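# Place the green block into the blue tray

## Task

Get the green block resting inside the blue tray so that it stays there once the robot has released it, with nothing ending up fallen or left off the table.

## Robot and tools

Robot: two arms, left_arm (the robot's own left, on the +y side) and right_arm (on -y). Bases in the scene frame: left_arm at (+0.078, +0.231, +0.755) m, quat_wxyz (+0.429, +0.284, +0.473, +0.715); right_arm at (+0.078, -0.231, +0.755) m, quat_wxyz (+0.715, +0.473, +0.284, +0.429). Arm names do not match image sides.

Scene frame: z = 0 is the table top, origin above the middle of the robot's foot, +x points forward over the table, +z up. The table starts near x = +0.15 m and may sit at an angle. Each gripper's fingers extend along its own +z and close along its own y. end_effector_position is the spot between the pads, roughly 1 cm short of the fingertips. Printed positions and quaternions can be a few cm off, worse at long reach.

Offsets in every motion call are measured along the current Hand target's own axes (the gripper frame), so dz moves along the fingers, not straight up.

execute_actions(actions, cameras): actions is a list of actions; each action is up to 15 rows, one row per 1/30 s control step, lasting 0.5 s in all. A table shorter than 15 rows repeats its final row. Every row has 14 numbers in [-1, 1]: left_arm dx, dy, dz, rx, ry, rz, opening, then the same seven for right_arm, even if one arm stays still. The six pose numbers are an offset from that arm's Hand target as it was when the action began; all rows of one action share that reference, while each new action starts from the updated Hand target, so sending the same offset again moves farther. Scale: 1.0 equals 0.6 m or 180 degrees; rx, ry, rz form a single rotation vector. Opening is absolute: +1 fully open (0.094 m), -1 shut. All six zeros re-commands the current Hand target; remember a 0 in the opening slot is a real command, so repeat the present opening to leave a gripper alone. cameras: names, ["all"], or []; default is all for an empty actions list, otherwise none; an unknown name invalidates the call.

move(target, speed, blend, opening_speed, grip_force, blocking, cameras): target is one 14-number row or a list of up to 15 rows, same layout and scale as above, every row an offset from the Hand targets at the start of the move (not chained). Paths are straight; grippers rotate the short way. speed is path top speed in m/s, 0.002 to 4.3, default 0.25 (rotation up to twice that in rad/s); one value or one per target. blend (m) rounds corners of a list; 0 stops at each point. opening_speed (per second on the -1..+1 scale, at least 0.2) makes fingers change gradually. grip_force: newtons per pad, 10 to 50, one value or one per arm, persists; below full force closing is slow (about 4 s at 40, 16 s at 10). blocking=false returns after about 0.5 s while motion continues. A move is capped at 10 s of path; it does not avoid obstacles or the other arm; the gripper lags and can overshoot, more when fast or arm nearly straight. Opening changes at later list points are applied only after everything comes to rest there. The result adds a move: line with the outcome (done, off_target, moving, held, fault) and limits (paced = pose clipped, held = steps withheld). done means at rest within 10 mm and 2 degrees; neither done nor off_target tells you about contact.

wait(seconds 0 to 10): lets time pass holding commands; returns early if a running move ends. stop(): brakes a running move. zoom_image(camera, region [x0, y0, x1, y1] pixels, top-left origin, at most 504 by 504): camera is one of cam_head_left, cam_head_right, cam_over, cam_left_wrist, cam_right_wrist (each 896x504) and must be in the latest images. finished_scene(scene 1, optional) ends for good.

Results: Hand target is the last commanded pose after clipping; the next offsets count from it. Grippers often rest a little short of it; only a fresh command (even zeros) pulls again, then send the leftover distance. Orientation commands are clipped to 40 degrees from the measured one each step. grip_measured uses the opening scale, reads up to about 2.5 mm wide when empty, and under full squeeze reads somewhat narrower than the object, so a block is held when grip_measured stays well above -1 after closing. grip_effort_nm is gripper motor effort (negative closing), a rough hint only. Joint velocities may say within noise; joint torques include the arm's own weight. Tool commands lists present commands. Motor temperatures: MOTOR HOT appears at 85 °C; at 100 °C that arm drops and faults for 30 to 60 s or more, so avoid long holds, stretched arms, or pushing against things.

Joint ranges (rad): waist -2.880..2.880, shoulder 0..3.142, elbow 0..3.019 (straight 2.964), wrist pitch -1.693..1.571, wrist yaw -1.571..1.571, wrist roll -2.094..2.094.

Avoid: arms or grippers touching each other (can fail the scene), closing one gripper on the other's fingers, fast moves into the table, tray or block, dropping the block from height, releasing it while it still moves, anything falling off the table, and paths near an arm's own base. A blocked arm keeps pressing until you command its target back past the gripper. Open well above grip_measured to release.

Each tool is called after "Request:" as name(argument=value, ...) on one line, values as JSON.

## Session

Request:
execute_actions(actions=[])

Scene clock: 0.00 s.
left_arm: end_effector_position=(+0.4155, +0.5805, +0.2825) grip_measured=+1.000 grip_effort_nm=n/a end_effector_quat_wxyz=(+0.143, -0.678, +0.709, +0.132) | right_arm: end_effector_position=(+0.4169, +0.0800, +0.1010) grip_measured=+1.000 grip_effort_nm=n/a end_effector_quat_wxyz=(+0.200, -0.023, +0.978, -0.056)
Joint positions: left_arm=[-1.369 1.552 0.919 0.453 -0.133 -0.962 0.094] | right_arm=[-0.863 2.72 1.619 1.106 0.611 -0.52 0.094]
Joint velocities: within noise
Joint torques (N m): no reading
Motor temperatures (°C): left_arm=[25 31 27 24 23 25 26] | right_arm=[27 26 26 24 26 23 25]
Heat: left arm: hottest shoulder 31 °C; right arm: hottest waist 27 °C.
Hand target: left_arm +0.4151, +0.5806, +0.2841; -0.144, +0.678, -0.709, -0.133 | right_arm +0.4103, +0.0749, +0.0978; +0.195, -0.024, +0.979, -0.058
Tool commands: left_gripper/opening=+1.0 right_gripper/opening=+1.0

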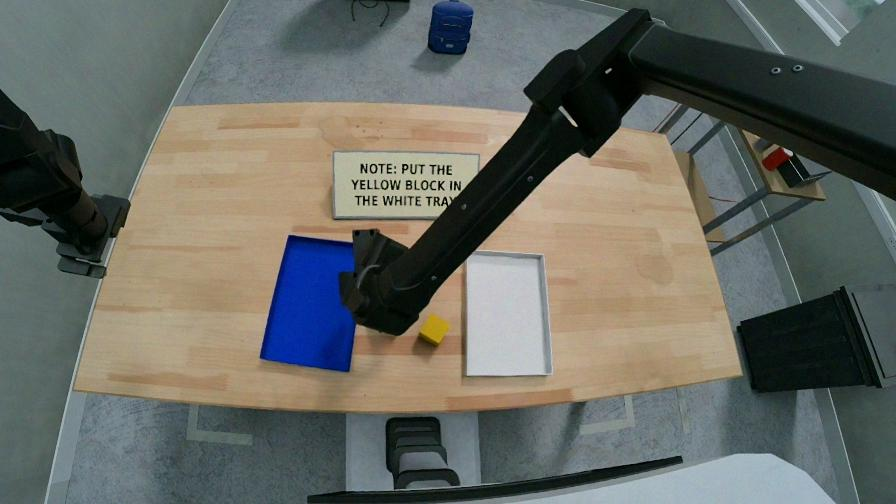

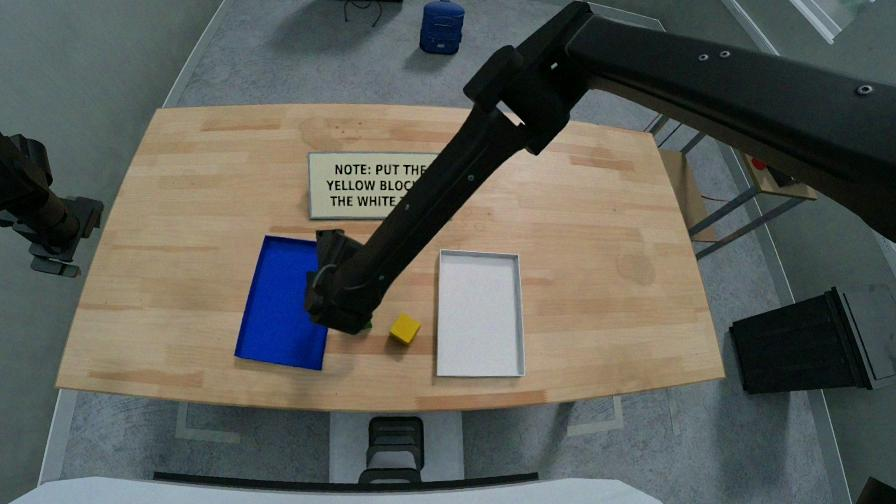

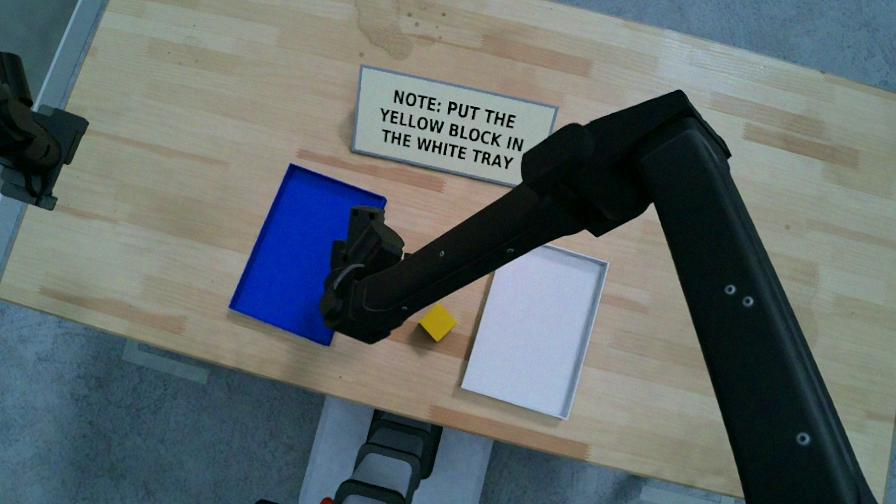

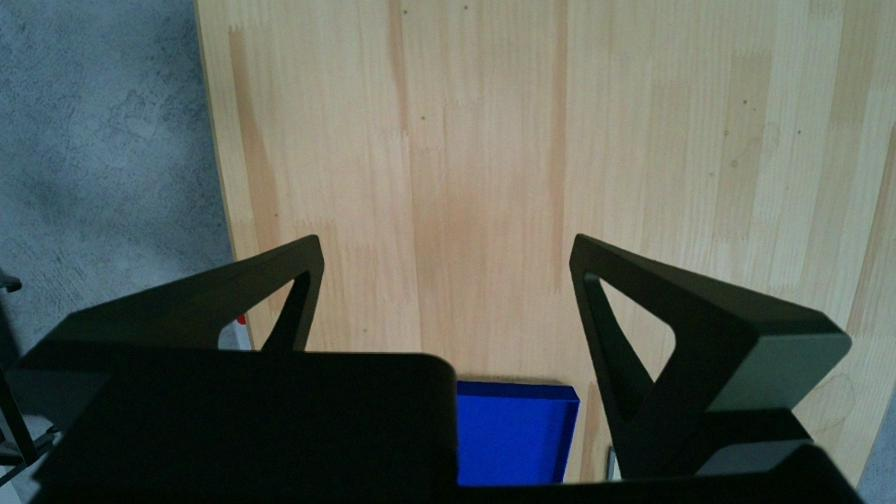

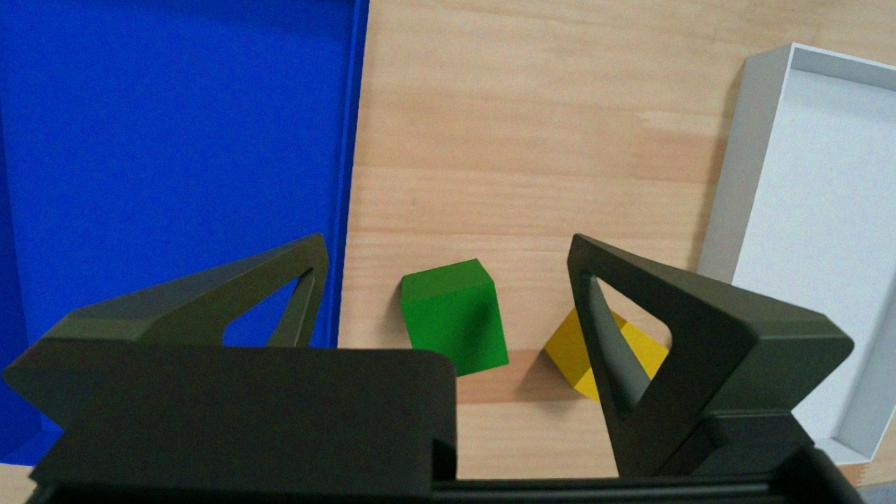

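Request:
zoom_image(camera="cam_right_wrist", region=[340, 230, 720, 444])

Request:
zoom_image(camera="cam_over", region=[200, 150, 640, 430])

Scaled by 1.326 from the camera's 896x504 image, which has a finer 1280x720 frame.

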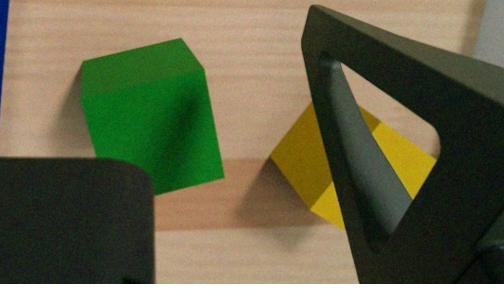

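Scaled by 1.145 from the camera's 896x504 image, which has a finer 1280x720 frame.

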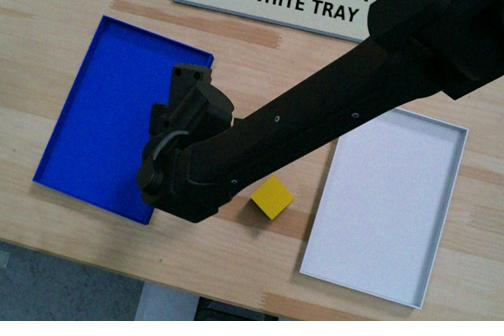

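Request:
move(target=[[0,0,0,0,0,0,1, 0.0395,-0.001,-0.0353,-0.0511,0.1199,-0.0557,0.36]], speed=0.3, cameras=["cam_right_wrist", "cam_over"])

Scene clock: 49.93 s.
left_arm: end_effector_position=(+0.4155, +0.5805, +0.2825) grip_measured=+1.000 grip_effort_nm=0.01 end_effector_quat_wxyz=(+0.143, -0.678, +0.709, +0.132) | right_arm: end_effector_position=(+0.3868, +0.0757, +0.1060) grip_measured=+0.362 grip_effort_nm=-0.08 end_effector_quat_wxyz=(+0.007, -0.114, +0.993, -0.002)
Joint positions: left_arm=[-1.369 1.552 0.919 0.453 -0.133 -0.962 0.094] | right_arm=[-0.863 2.54 1.526 0.523 0.642 -0.406 0.064]
Joint torques (N m): left_arm=[1.55 -13.92 -2.43 0.46 -0.3 -0.06] | right_arm=[15.91 -5.42 -4.9 0.05 -0.01 0.07]
Heat: left arm: hottest shoulder 32 °C; right arm: hottest waist 29 °C.
Hand target: left_arm +0.4151, +0.5806, +0.2841; -0.144, +0.678, -0.709, -0.133 | right_arm +0.3799, +0.0749, +0.1084; +0.000, -0.113, +0.994, +0.000
Off the commanded pose: left_arm 0.002 m, 0 deg | right_arm 0.007 m, 1 deg.
move: done
Images, in order (width x height): cam_over 896x504, cam_right_wrist 896x504.

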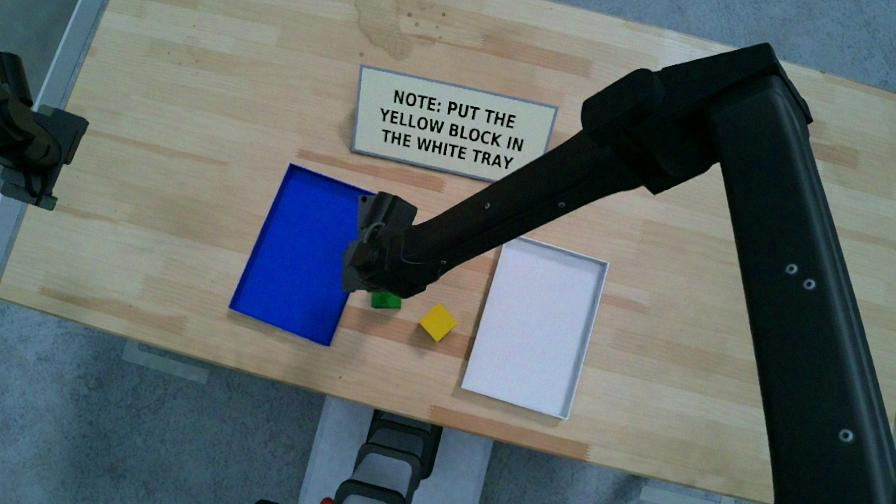

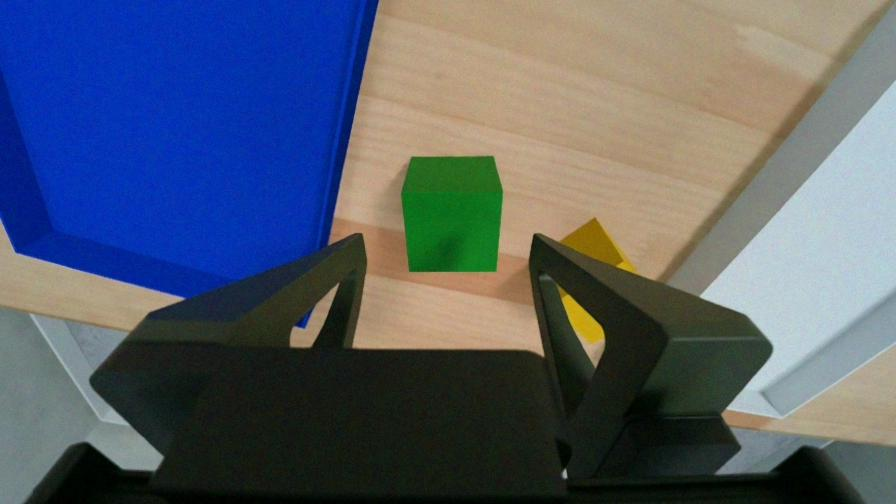

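Request:
move(target=[[0,0,0,0,0,0,1, 0.025,-0.0025,0.058,0,0,0,0.36]], speed=0.25, cameras=["cam_right_wrist"])

Scene clock: 84.90 s.
left_arm: end_effector_position=(+0.4155, +0.5805, +0.2825) grip_measured=+1.000 grip_effort_nm=0.01 end_effector_quat_wxyz=(+0.143, -0.678, +0.709, +0.132) | right_arm: end_effector_position=(+0.3789, +0.0915, +0.0913) grip_measured=+0.362 grip_effort_nm=-0.08 end_effector_quat_wxyz=(+0.013, -0.112, +0.994, +0.011)
Joint positions: left_arm=[-1.369 1.552 0.919 0.453 -0.133 -0.962 0.094] | right_arm=[-0.865 2.594 1.585 0.523 0.61 -0.407 0.064]
Joint torques (N m): left_arm=[1.55 -13.98 -2.43 0.47 -0.29 -0.06] | right_arm=[12.98 -3.84 -3.07 0.21 -0.17 -0.13]
Heat: left arm: hottest shoulder 32 °C; right arm: hottest waist 30 °C.
Hand target: left_arm +0.4151, +0.5806, +0.2841; -0.144, +0.678, -0.709, -0.133 | right_arm +0.3658, +0.0700, +0.0735; +0.000, -0.113, +0.994, +0.000
Off the commanded pose: left_arm 0.002 m, 0 deg | right_arm 0.031 m, 2 deg.
move: off_target (right_arm)
Images, in order (width x height): cam_right_wrist 896x504.

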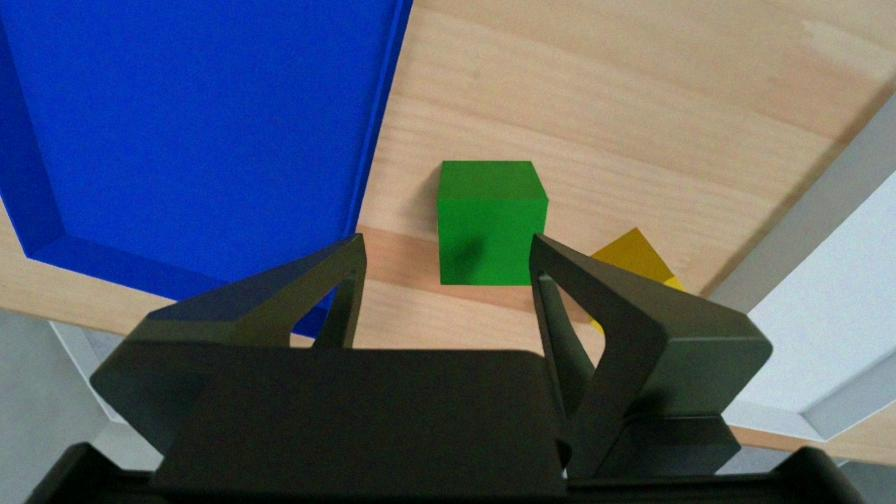

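Request:
move(target=[[0,0,0,0,0,0,1, 0.0227,-0.0315,0,0,0,0,0.36]], speed=0.2, cameras=["cam_right_wrist"])

Scene clock: 97.03 s.
left_arm: end_effector_position=(+0.4155, +0.5805, +0.2825) grip_measured=+1.000 grip_effort_nm=0.01 end_effector_quat_wxyz=(+0.143, -0.678, +0.709, +0.132) | right_arm: end_effector_position=(+0.3659, +0.0708, +0.0814) grip_measured=+0.362 grip_effort_nm=-0.08 end_effector_quat_wxyz=(+0.009, -0.112, +0.994, +0.009)
Joint positions: left_arm=[-1.369 1.552 0.919 0.453 -0.133 -0.962 0.094] | right_arm=[-0.901 2.594 1.561 0.55 0.584 -0.423 0.064]
Joint torques (N m): left_arm=[1.55 -13.92 -2.41 0.47 -0.3 -0.06] | right_arm=[12.98 -5.01 -5.64 0.65 -0.17 -0.15]
Heat: left arm: hottest shoulder 32 °C; right arm: hottest waist 30 °C.
Hand target: left_arm +0.4151, +0.5806, +0.2841; -0.144, +0.678, -0.709, -0.133 | right_arm +0.3568, +0.0485, +0.0735; +0.000, -0.113, +0.994, +0.000
Off the commanded pose: left_arm 0.002 m, 0 deg | right_arm 0.025 m, 2 deg.
move: off_target (right_arm)
Images, in order (width x height): cam_right_wrist 896x504.

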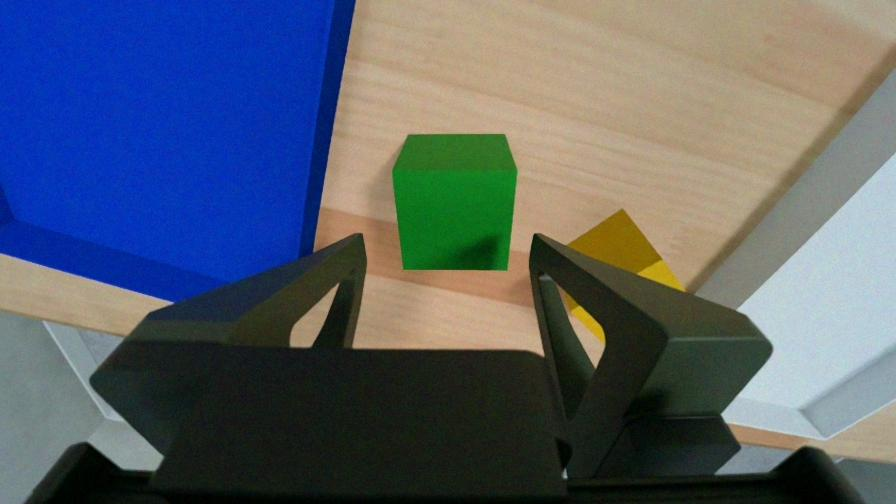

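Request:
move(target=[[0,0,0,0,0,0,1, -0.0033,-0.005,0.042,0,0,0,0.36]], speed=0.2, cameras=["cam_right_wrist"])

Scene clock: 106.37 s.
left_arm: end_effector_position=(+0.4155, +0.5805, +0.2825) grip_measured=+1.000 grip_effort_nm=0.01 end_effector_quat_wxyz=(+0.143, -0.678, +0.709, +0.132) | right_arm: end_effector_position=(+0.3751, +0.0635, +0.0635) grip_measured=+0.362 grip_effort_nm=-0.09 end_effector_quat_wxyz=(+0.014, -0.109, +0.994, +0.008)
Joint positions: left_arm=[-1.369 1.552 0.919 0.453 -0.133 -0.962 0.094] | right_arm=[-0.924 2.612 1.613 0.536 0.563 -0.436 0.064]
Joint torques (N m): left_arm=[1.55 -13.92 -2.41 0.47 -0.3 -0.06] | right_arm=[12.51 -3.31 -3.18 0.03 -0.16 -0.12]
Heat: left arm: hottest shoulder 32 °C; right arm: hottest waist 30 °C.
Hand target: left_arm +0.4151, +0.5806, +0.2841; -0.144, +0.678, -0.709, -0.133 | right_arm +0.3596, +0.0458, +0.0483; +0.000, -0.113, +0.994, -0.001
Off the commanded pose: left_arm 0.002 m, 0 deg | right_arm 0.028 m, 2 deg.
move: off_target (right_arm)
Images, in order (width x height): cam_right_wrist 896x504.

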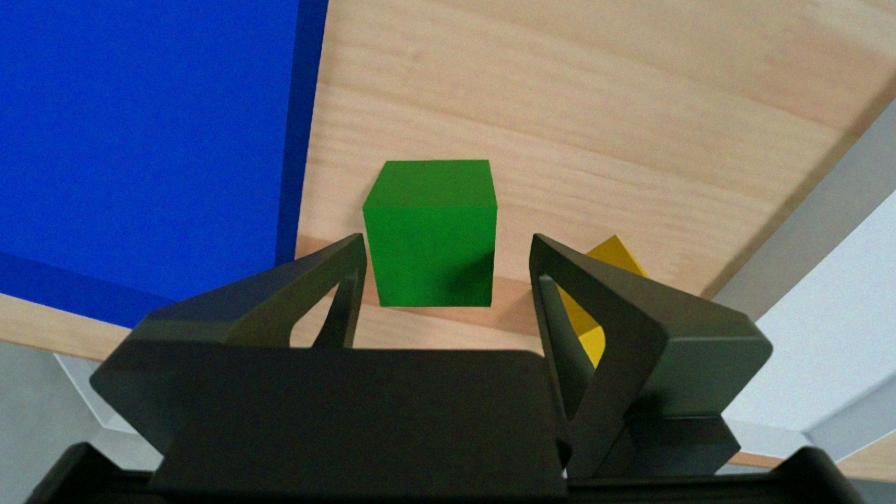

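Request:
move(target=[[0,0,0,0,0,0,1, 0.0065,0.0095,0.012,0,0,0,0.42]], speed=0.15, cameras=["cam_right_wrist"])

Scene clock: 133.53 s.
left_arm: end_effector_position=(+0.4155, +0.5805, +0.2825) grip_measured=+1.000 grip_effort_nm=0.01 end_effector_quat_wxyz=(+0.143, -0.678, +0.709, +0.132) | right_arm: end_effector_position=(+0.3703, +0.0693, +0.0567) grip_measured=+0.418 grip_effort_nm=0.09 end_effector_quat_wxyz=(+0.015, -0.110, +0.994, +0.009)
Joint positions: left_arm=[-1.369 1.552 0.919 0.453 -0.133 -0.962 0.094] | right_arm=[-0.924 2.639 1.643 0.533 0.562 -0.437 0.067]
Joint torques (N m): left_arm=[1.61 -13.92 -2.43 0.46 -0.29 -0.06] | right_arm=[12.45 -3.31 -3.21 0.03 -0.17 -0.13]
Heat: left arm: hottest shoulder 32 °C; right arm: hottest waist 29 °C.
Hand target: left_arm +0.4151, +0.5806, +0.2841; -0.144, +0.678, -0.709, -0.133 | right_arm +0.3544, +0.0505, +0.0411; +0.000, -0.113, +0.994, -0.001
Off the commanded pose: left_arm 0.002 m, 0 deg | right_arm 0.029 m, 2 deg.
move: off_target (right_arm)
Images, in order (width x height): cam_right_wrist 896x504.

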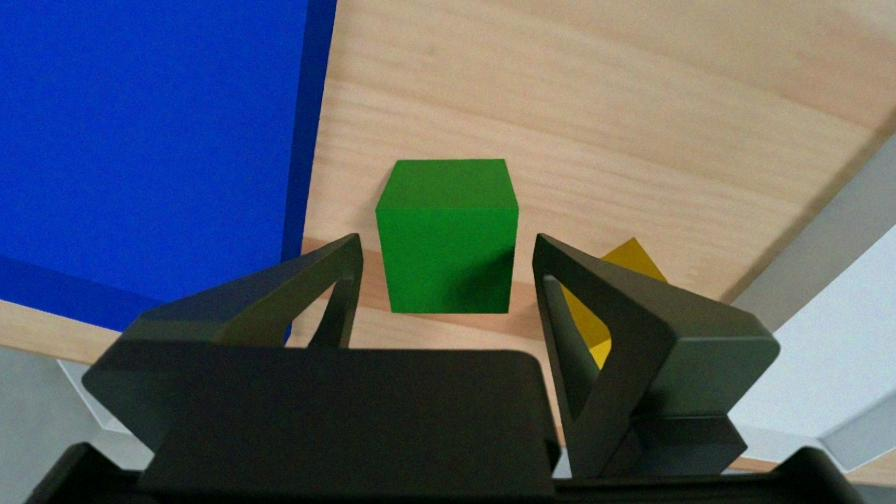

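Request:
move(target=[[0,0,0,0,0,0,1, 0,-0.0025,0.045,0,0,0,0.42]], speed=0.12, cameras=["cam_right_wrist"])

Scene clock: 140.60 s.
left_arm: end_effector_position=(+0.4155, +0.5805, +0.2825) grip_measured=+1.000 grip_effort_nm=0.01 end_effector_quat_wxyz=(+0.143, -0.678, +0.709, +0.132) | right_arm: end_effector_position=(+0.3717, +0.0675, +0.0292) grip_measured=+0.418 grip_effort_nm=0.09 end_effector_quat_wxyz=(+0.015, -0.109, +0.994, +0.008)
Joint positions: left_arm=[-1.369 1.552 0.919 0.453 -0.133 -0.962 0.094] | right_arm=[-0.948 2.691 1.741 0.495 0.542 -0.449 0.067]
Joint torques (N m): left_arm=[1.55 -13.92 -2.43 0.47 -0.3 -0.06] | right_arm=[12.34 -3.14 -3.02 -0.01 -0.17 -0.13]
Heat: left arm: hottest shoulder 32 °C; right arm: hottest waist 29 °C.
Hand target: left_arm +0.4151, +0.5806, +0.2841; -0.144, +0.678, -0.709, -0.133 | right_arm +0.3545, +0.0491, +0.0141; +0.000, -0.113, +0.994, -0.001
Off the commanded pose: left_arm 0.002 m, 0 deg | right_arm 0.029 m, 2 deg.
move: off_target (right_arm)
Images, in order (width x height): cam_right_wrist 896x504.

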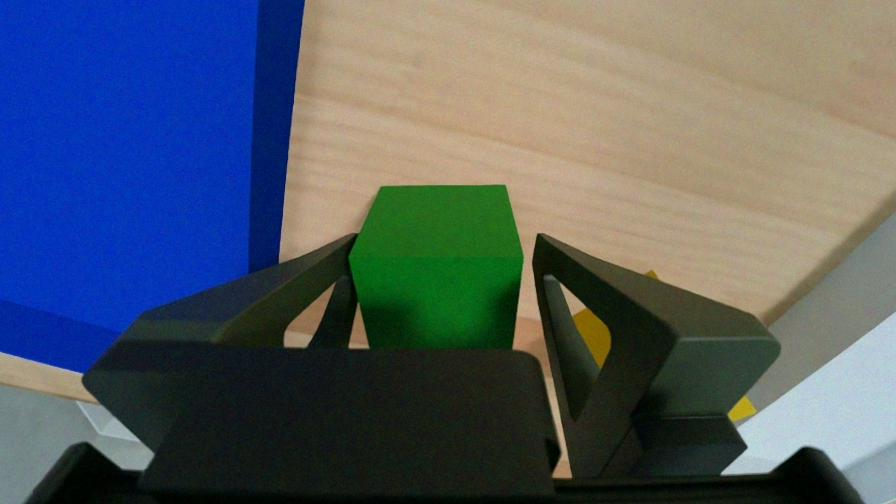

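Request:
move(target=[[0,0,0,0,0,0,1, 0,0,0,0,0,0,-0.25]], opening_speed=0.5, cameras=["cam_right_wrist", "cam_over"])

Scene clock: 144.80 s.
left_arm: end_effector_position=(+0.4155, +0.5805, +0.2825) grip_measured=+1.000 grip_effort_nm=0.01 end_effector_quat_wxyz=(+0.143, -0.678, +0.709, +0.132) | right_arm: end_effector_position=(+0.3717, +0.0676, +0.0292) grip_measured=+0.060 grip_effort_nm=-1.03 end_effector_quat_wxyz=(+0.015, -0.110, +0.994, +0.009)
Joint positions: left_arm=[-1.369 1.552 0.919 0.453 -0.133 -0.962 0.094] | right_arm=[-0.948 2.691 1.741 0.495 0.541 -0.45 0.05]
Joint torques (N m): left_arm=[1.55 -13.92 -2.43 0.47 -0.3 -0.06] | right_arm=[12.51 -3.19 -2.97 0.03 -0.14 -0.13]
Heat: left arm: hottest shoulder 32 °C; right arm: hottest waist 29 °C.
Hand target: left_arm +0.4151, +0.5806, +0.2841; -0.144, +0.678, -0.709, -0.133 | right_arm +0.3545, +0.0491, +0.0141; +0.000, -0.113, +0.994, +0.000
Off the commanded pose: left_arm 0.002 m, 0 deg | right_arm 0.029 m, 2 deg.
move: off_target (right_arm)
Images, in order (width x height): cam_over 896x504, cam_right_wrist 896x504.

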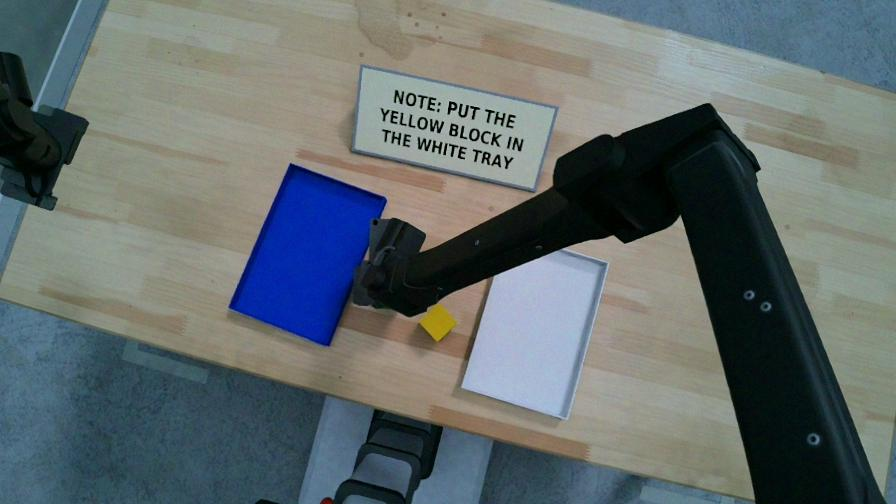

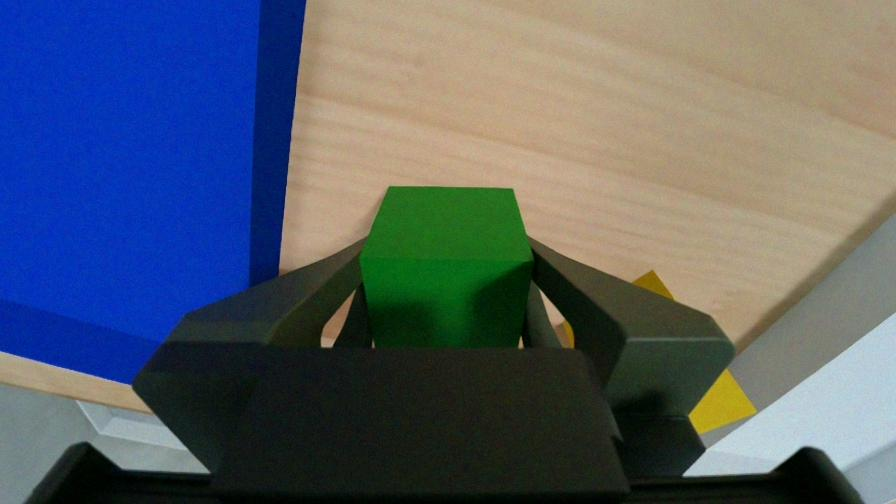

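Request:
move(target=[[0,0,0,0,0,0,1, -0.0468,0.0507,-0.1515,0,0,0,-0.25],[0,0,0,0,0,0,1, -0.1535,0.2911,-0.1682,0,0,0,-0.25]], speed=0.25, blend=[0.03, 0], cameras=["cam_right_wrist", "cam_over"])

Scene clock: 165.73 s.
left_arm: end_effector_position=(+0.4155, +0.5805, +0.2825) grip_measured=+1.000 grip_effort_nm=0.01 end_effector_quat_wxyz=(+0.143, -0.678, +0.709, +0.132) | right_arm: end_effector_position=(+0.4127, +0.2304, +0.1105) grip_measured=+0.060 grip_effort_nm=-1.03 end_effector_quat_wxyz=(+0.003, -0.111, +0.994, -0.004)
Joint positions: left_arm=[-1.369 1.552 0.919 0.453 -0.133 -0.962 0.094] | right_arm=[-0.685 2.787 1.996 0.208 0.801 -0.273 0.05]
Joint torques (N m): left_arm=[1.55 -13.92 -2.43 0.49 -0.3 -0.06] | right_arm=[22.12 -4.37 -1.05 -0.02 0.09 0.11]
Heat: left arm: hottest shoulder 32 °C; right arm: hottest waist 29 °C.
Hand target: left_arm +0.4151, +0.5806, +0.2841; -0.144, +0.678, -0.709, -0.133 | right_arm +0.4051, +0.2401, +0.1148; +0.000, -0.113, +0.994, -0.001
Off the commanded pose: left_arm 0.002 m, 0 deg | right_arm 0.013 m, 1 deg.
move: off_target (right_arm)
Images, in order (width x height): cam_over 896x504, cam_right_wrist 896x504.

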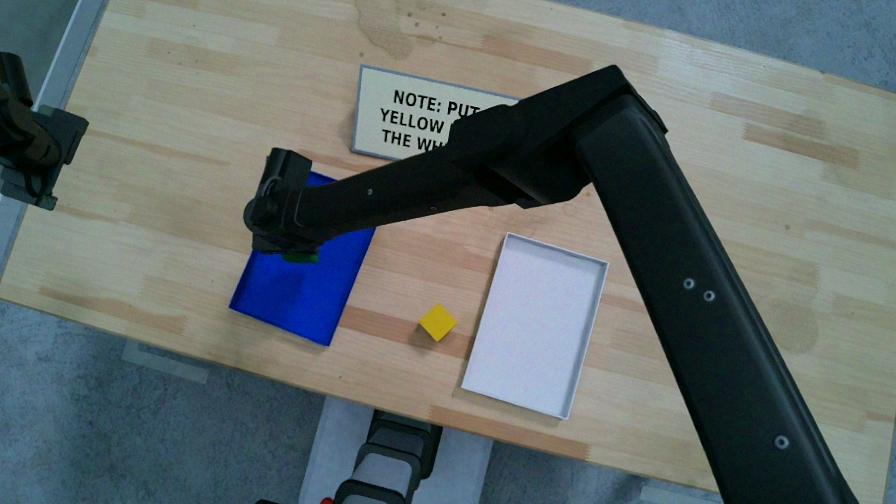

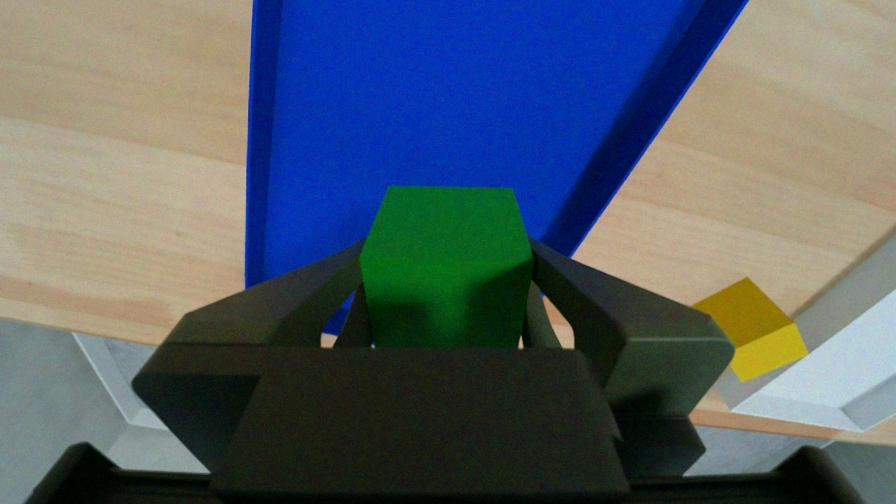

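Request:
move(target=[[0,0,0,0,0,0,1, 0.0205,-0.0295,0.12,0,0,0,-0.25]], speed=0.2, cameras=["cam_right_wrist"])

Scene clock: 174.43 s.
left_arm: end_effector_position=(+0.4155, +0.5805, +0.2825) grip_measured=+1.000 grip_effort_nm=0.01 end_effector_quat_wxyz=(+0.143, -0.678, +0.709, +0.132) | right_arm: end_effector_position=(+0.4129, +0.2365, +0.0610) grip_measured=+0.060 grip_effort_nm=-1.03 end_effector_quat_wxyz=(+0.014, -0.107, +0.994, +0.008)
Joint positions: left_arm=[-1.369 1.552 0.919 0.453 -0.133 -0.962 0.094] | right_arm=[-0.73 2.913 2.203 0.175 0.734 -0.315 0.05]
Joint torques (N m): left_arm=[1.55 -13.92 -2.43 0.47 -0.3 -0.06] | right_arm=[18.73 -3.49 -0.68 0.1 -0.13 -0.11]
Heat: left arm: hottest shoulder 32 °C; right arm: hottest waist 30 °C.
Hand target: left_arm +0.4151, +0.5806, +0.2841; -0.144, +0.678, -0.709, -0.133 | right_arm +0.3972, +0.2200, +0.0428; +0.000, -0.113, +0.994, -0.001
Off the commanded pose: left_arm 0.002 m, 0 deg | right_arm 0.029 m, 2 deg.
move: off_target (right_arm)
Images, in order (width x height): cam_right_wrist 896x504.

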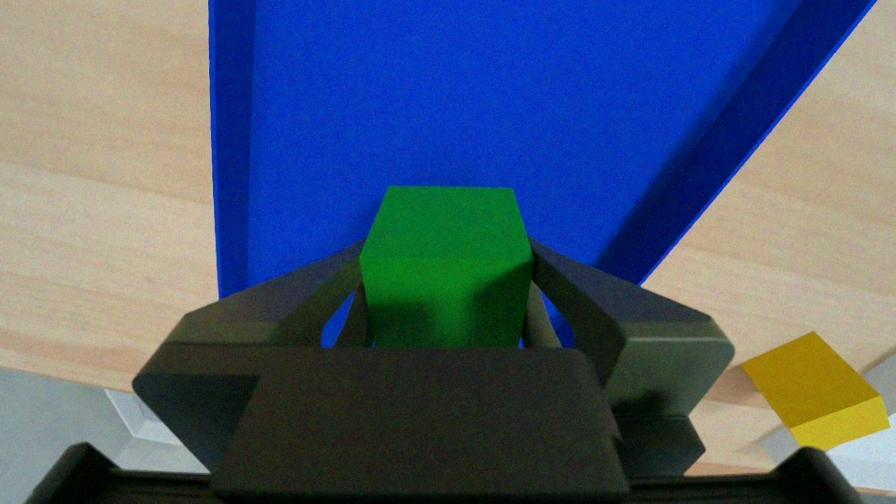

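Request:
move(target=[[0,0,0,0,0,0,1, 0,0,0.0445,0,0,0,-0.25]], speed=0.1, cameras=["cam_right_wrist"])

Scene clock: 178.83 s.
left_arm: end_effector_position=(+0.4155, +0.5805, +0.2825) grip_measured=+1.000 grip_effort_nm=0.01 end_effector_quat_wxyz=(+0.143, -0.678, +0.709, +0.132) | right_arm: end_effector_position=(+0.4146, +0.2426, +0.0392) grip_measured=+0.060 grip_effort_nm=-1.03 end_effector_quat_wxyz=(+0.016, -0.108, +0.994, +0.011)
Joint positions: left_arm=[-1.369 1.552 0.919 0.453 -0.133 -0.962 0.094] | right_arm=[-0.745 2.993 2.351 0.118 0.715 -0.331 0.05]
Joint torques (N m): left_arm=[1.55 -13.92 -2.43 0.47 -0.3 -0.06] | right_arm=[18.08 -3.25 -0.24 -0.02 -0.16 -0.13]
Heat: left arm: hottest shoulder 32 °C; right arm: hottest waist 30 °C.
Hand target: left_arm +0.4151, +0.5806, +0.2841; -0.144, +0.678, -0.709, -0.133 | right_arm +0.3971, +0.2201, +0.0163; +0.000, -0.113, +0.994, +0.000
Off the commanded pose: left_arm 0.002 m, 0 deg | right_arm 0.037 m, 2 deg.
move: off_target (right_arm)
Images, in order (width x height): cam_right_wrist 896x504.

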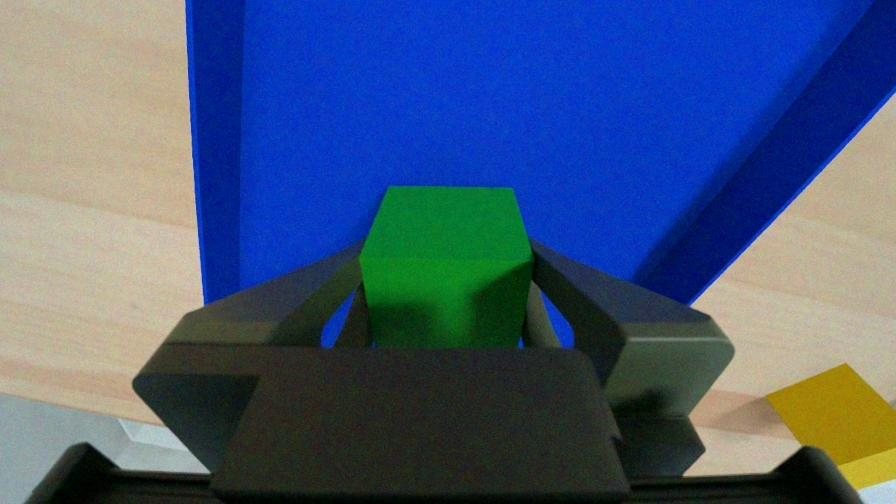

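Request:
move(target=[[0,0,0,0,0,0,1, 0,0,0.0117,0,0,0,-0.25]], speed=0.06, cameras=[])

Scene clock: 182.60 s.
left_arm: end_effector_position=(+0.4155, +0.5805, +0.2825) grip_measured=+1.000 grip_effort_nm=0.01 end_effector_quat_wxyz=(+0.143, -0.678, +0.709, +0.132) | right_arm: end_effector_position=(+0.4144, +0.2450, +0.0340) grip_measured=+0.060 grip_effort_nm=-1.03 end_effector_quat_wxyz=(+0.017, -0.109, +0.994, +0.012)
Joint positions: left_arm=[-1.369 1.552 0.919 0.453 -0.133 -0.962 0.094] | right_arm=[-0.748 3.017 2.394 0.1 0.71 -0.334 0.05]
Joint torques (N m): left_arm=[1.55 -13.92 -2.43 0.46 -0.3 -0.06] | right_arm=[17.85 -3.08 -0.17 -0.01 -0.16 -0.13]
Heat: left arm: hottest shoulder 32 °C; right arm: hottest waist 30 °C.
Hand target: left_arm +0.4151, +0.5806, +0.2841; -0.144, +0.678, -0.709, -0.133 | right_arm +0.3971, +0.2200, +0.0092; +0.000, -0.113, +0.994, -0.001
Off the commanded pose: left_arm 0.002 m, 0 deg | right_arm 0.039 m, 2 deg.
move: off_target (right_arm)
No camera images: "cameras" was empty.

Request:
move(target=[[0,0,0,0,0,0,1, 0,0,0.004,0,0,0,-0.25],[0,0,0,0,0,0,1, 0,0,0.004,0,0,0,0.4]], speed=0.06, opening_speed=0.5, cameras=["cam_right_wrist"])

Scene clock: 187.67 s.
left_arm: end_effector_position=(+0.4155, +0.5805, +0.2825) grip_measured=+1.000 grip_effort_nm=0.01 end_effector_quat_wxyz=(+0.143, -0.678, +0.709, +0.132) | right_arm: end_effector_position=(+0.4148, +0.2452, +0.0316) grip_measured=+0.397 grip_effort_nm=0.09 end_effector_quat_wxyz=(+0.017, -0.109, +0.994, +0.012)
Joint positions: left_arm=[-1.369 1.552 0.919 0.453 -0.133 -0.962 0.094] | right_arm=[-0.75 3.026 2.412 0.093 0.708 -0.336 0.066]
Joint torques (N m): left_arm=[1.55 -13.92 -2.44 0.47 -0.3 -0.06] | right_arm=[17.79 -2.96 -0.03 0.01 -0.16 -0.13]
Heat: left arm: hottest shoulder 32 °C; right arm: hottest waist 31 °C.
Hand target: left_arm +0.4151, +0.5806, +0.2841; -0.144, +0.678, -0.709, -0.133 | right_arm +0.3969, +0.2199, +0.0067; +0.000, -0.113, +0.994, -0.001
Off the commanded pose: left_arm 0.002 m, 0 deg | right_arm 0.040 m, 2 deg.
move: off_target (right_arm); target 2's new opening was sent with right_arm's hand 0.039 m and 2 deg from that target
Images, in order (width x height): cam_right_wrist 896x504.

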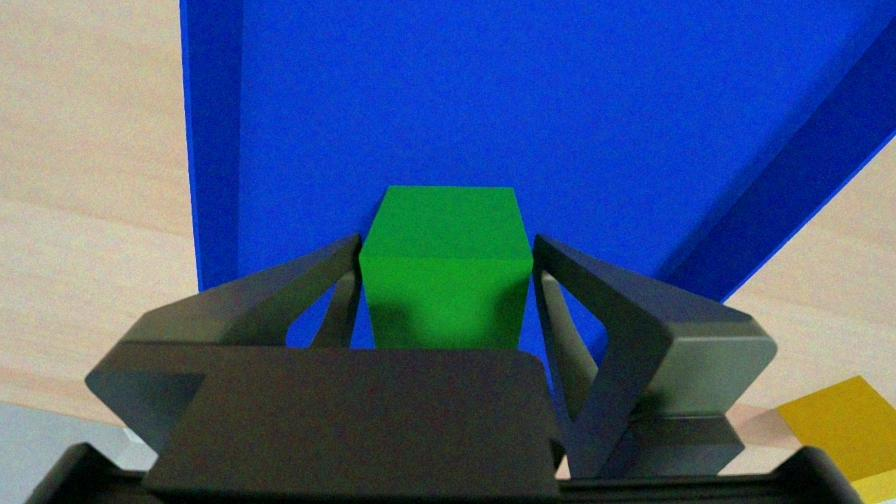

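Request:
move(target=[[0,0,0,0,0,0,1, -0.0437,0.0572,-0.0548,0,0,0,0.85],[0,0,0,0,0,0,1, -0.0437,0.0572,-0.1888,0,0,0,0.85]], speed=0.15, blend=[0.01, 0], cameras=["cam_right_wrist", "cam_over"])

Scene clock: 197.10 s.
left_arm: end_effector_position=(+0.4155, +0.5805, +0.2825) grip_measured=+1.000 grip_effort_nm=0.01 end_effector_quat_wxyz=(+0.143, -0.678, +0.709, +0.132) | right_arm: end_effector_position=(+0.4146, +0.2568, +0.1163) grip_measured=+0.848 grip_effort_nm=0.09 end_effector_quat_wxyz=(-0.003, -0.119, +0.993, -0.001)
Joint positions: left_arm=[-1.369 1.552 0.919 0.453 -0.133 -0.962 0.094] | right_arm=[-0.655 2.83 2.087 0.126 0.821 -0.252 0.087]
Joint torques (N m): left_arm=[1.55 -13.92 -2.43 0.47 -0.3 -0.06] | right_arm=[22.89 -5.48 -1.7 0.58 0.06 0.08]
Heat: left arm: hottest shoulder 32 °C; right arm: hottest waist 31 °C.
Hand target: left_arm +0.4151, +0.5806, +0.2841; -0.144, +0.678, -0.709, -0.133 | right_arm +0.4149, +0.2594, +0.1199; +0.000, -0.113, +0.994, -0.001
Off the commanded pose: left_arm 0.002 m, 0 deg | right_arm 0.004 m, 1 deg.
move: done
Images, in order (width x height): cam_over 896x504, cam_right_wrist 896x504.

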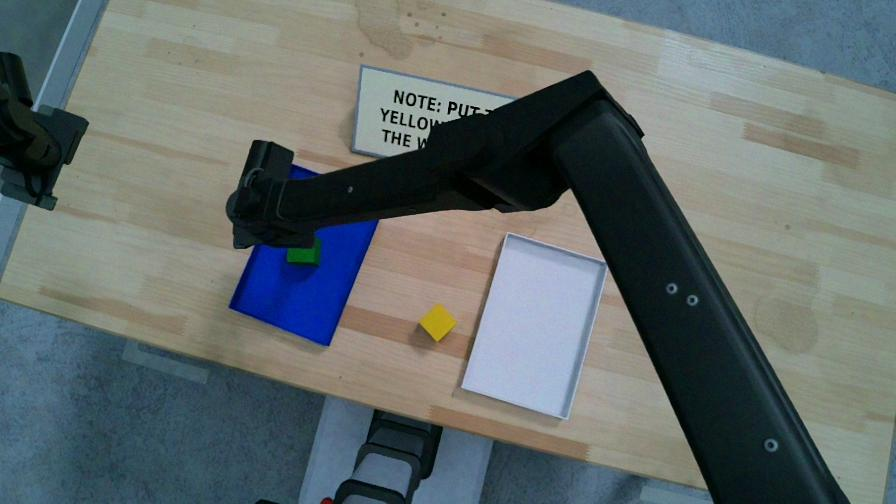

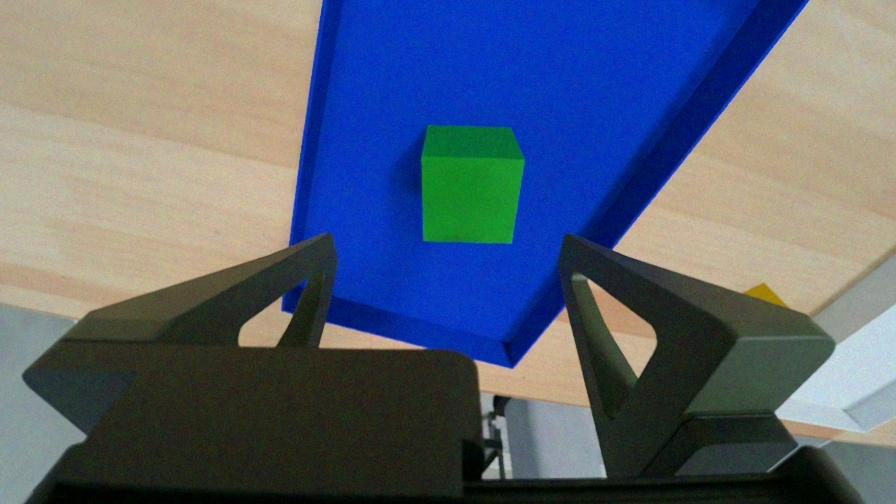

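Request:
finished_scene()

The scene is finished: the task was done.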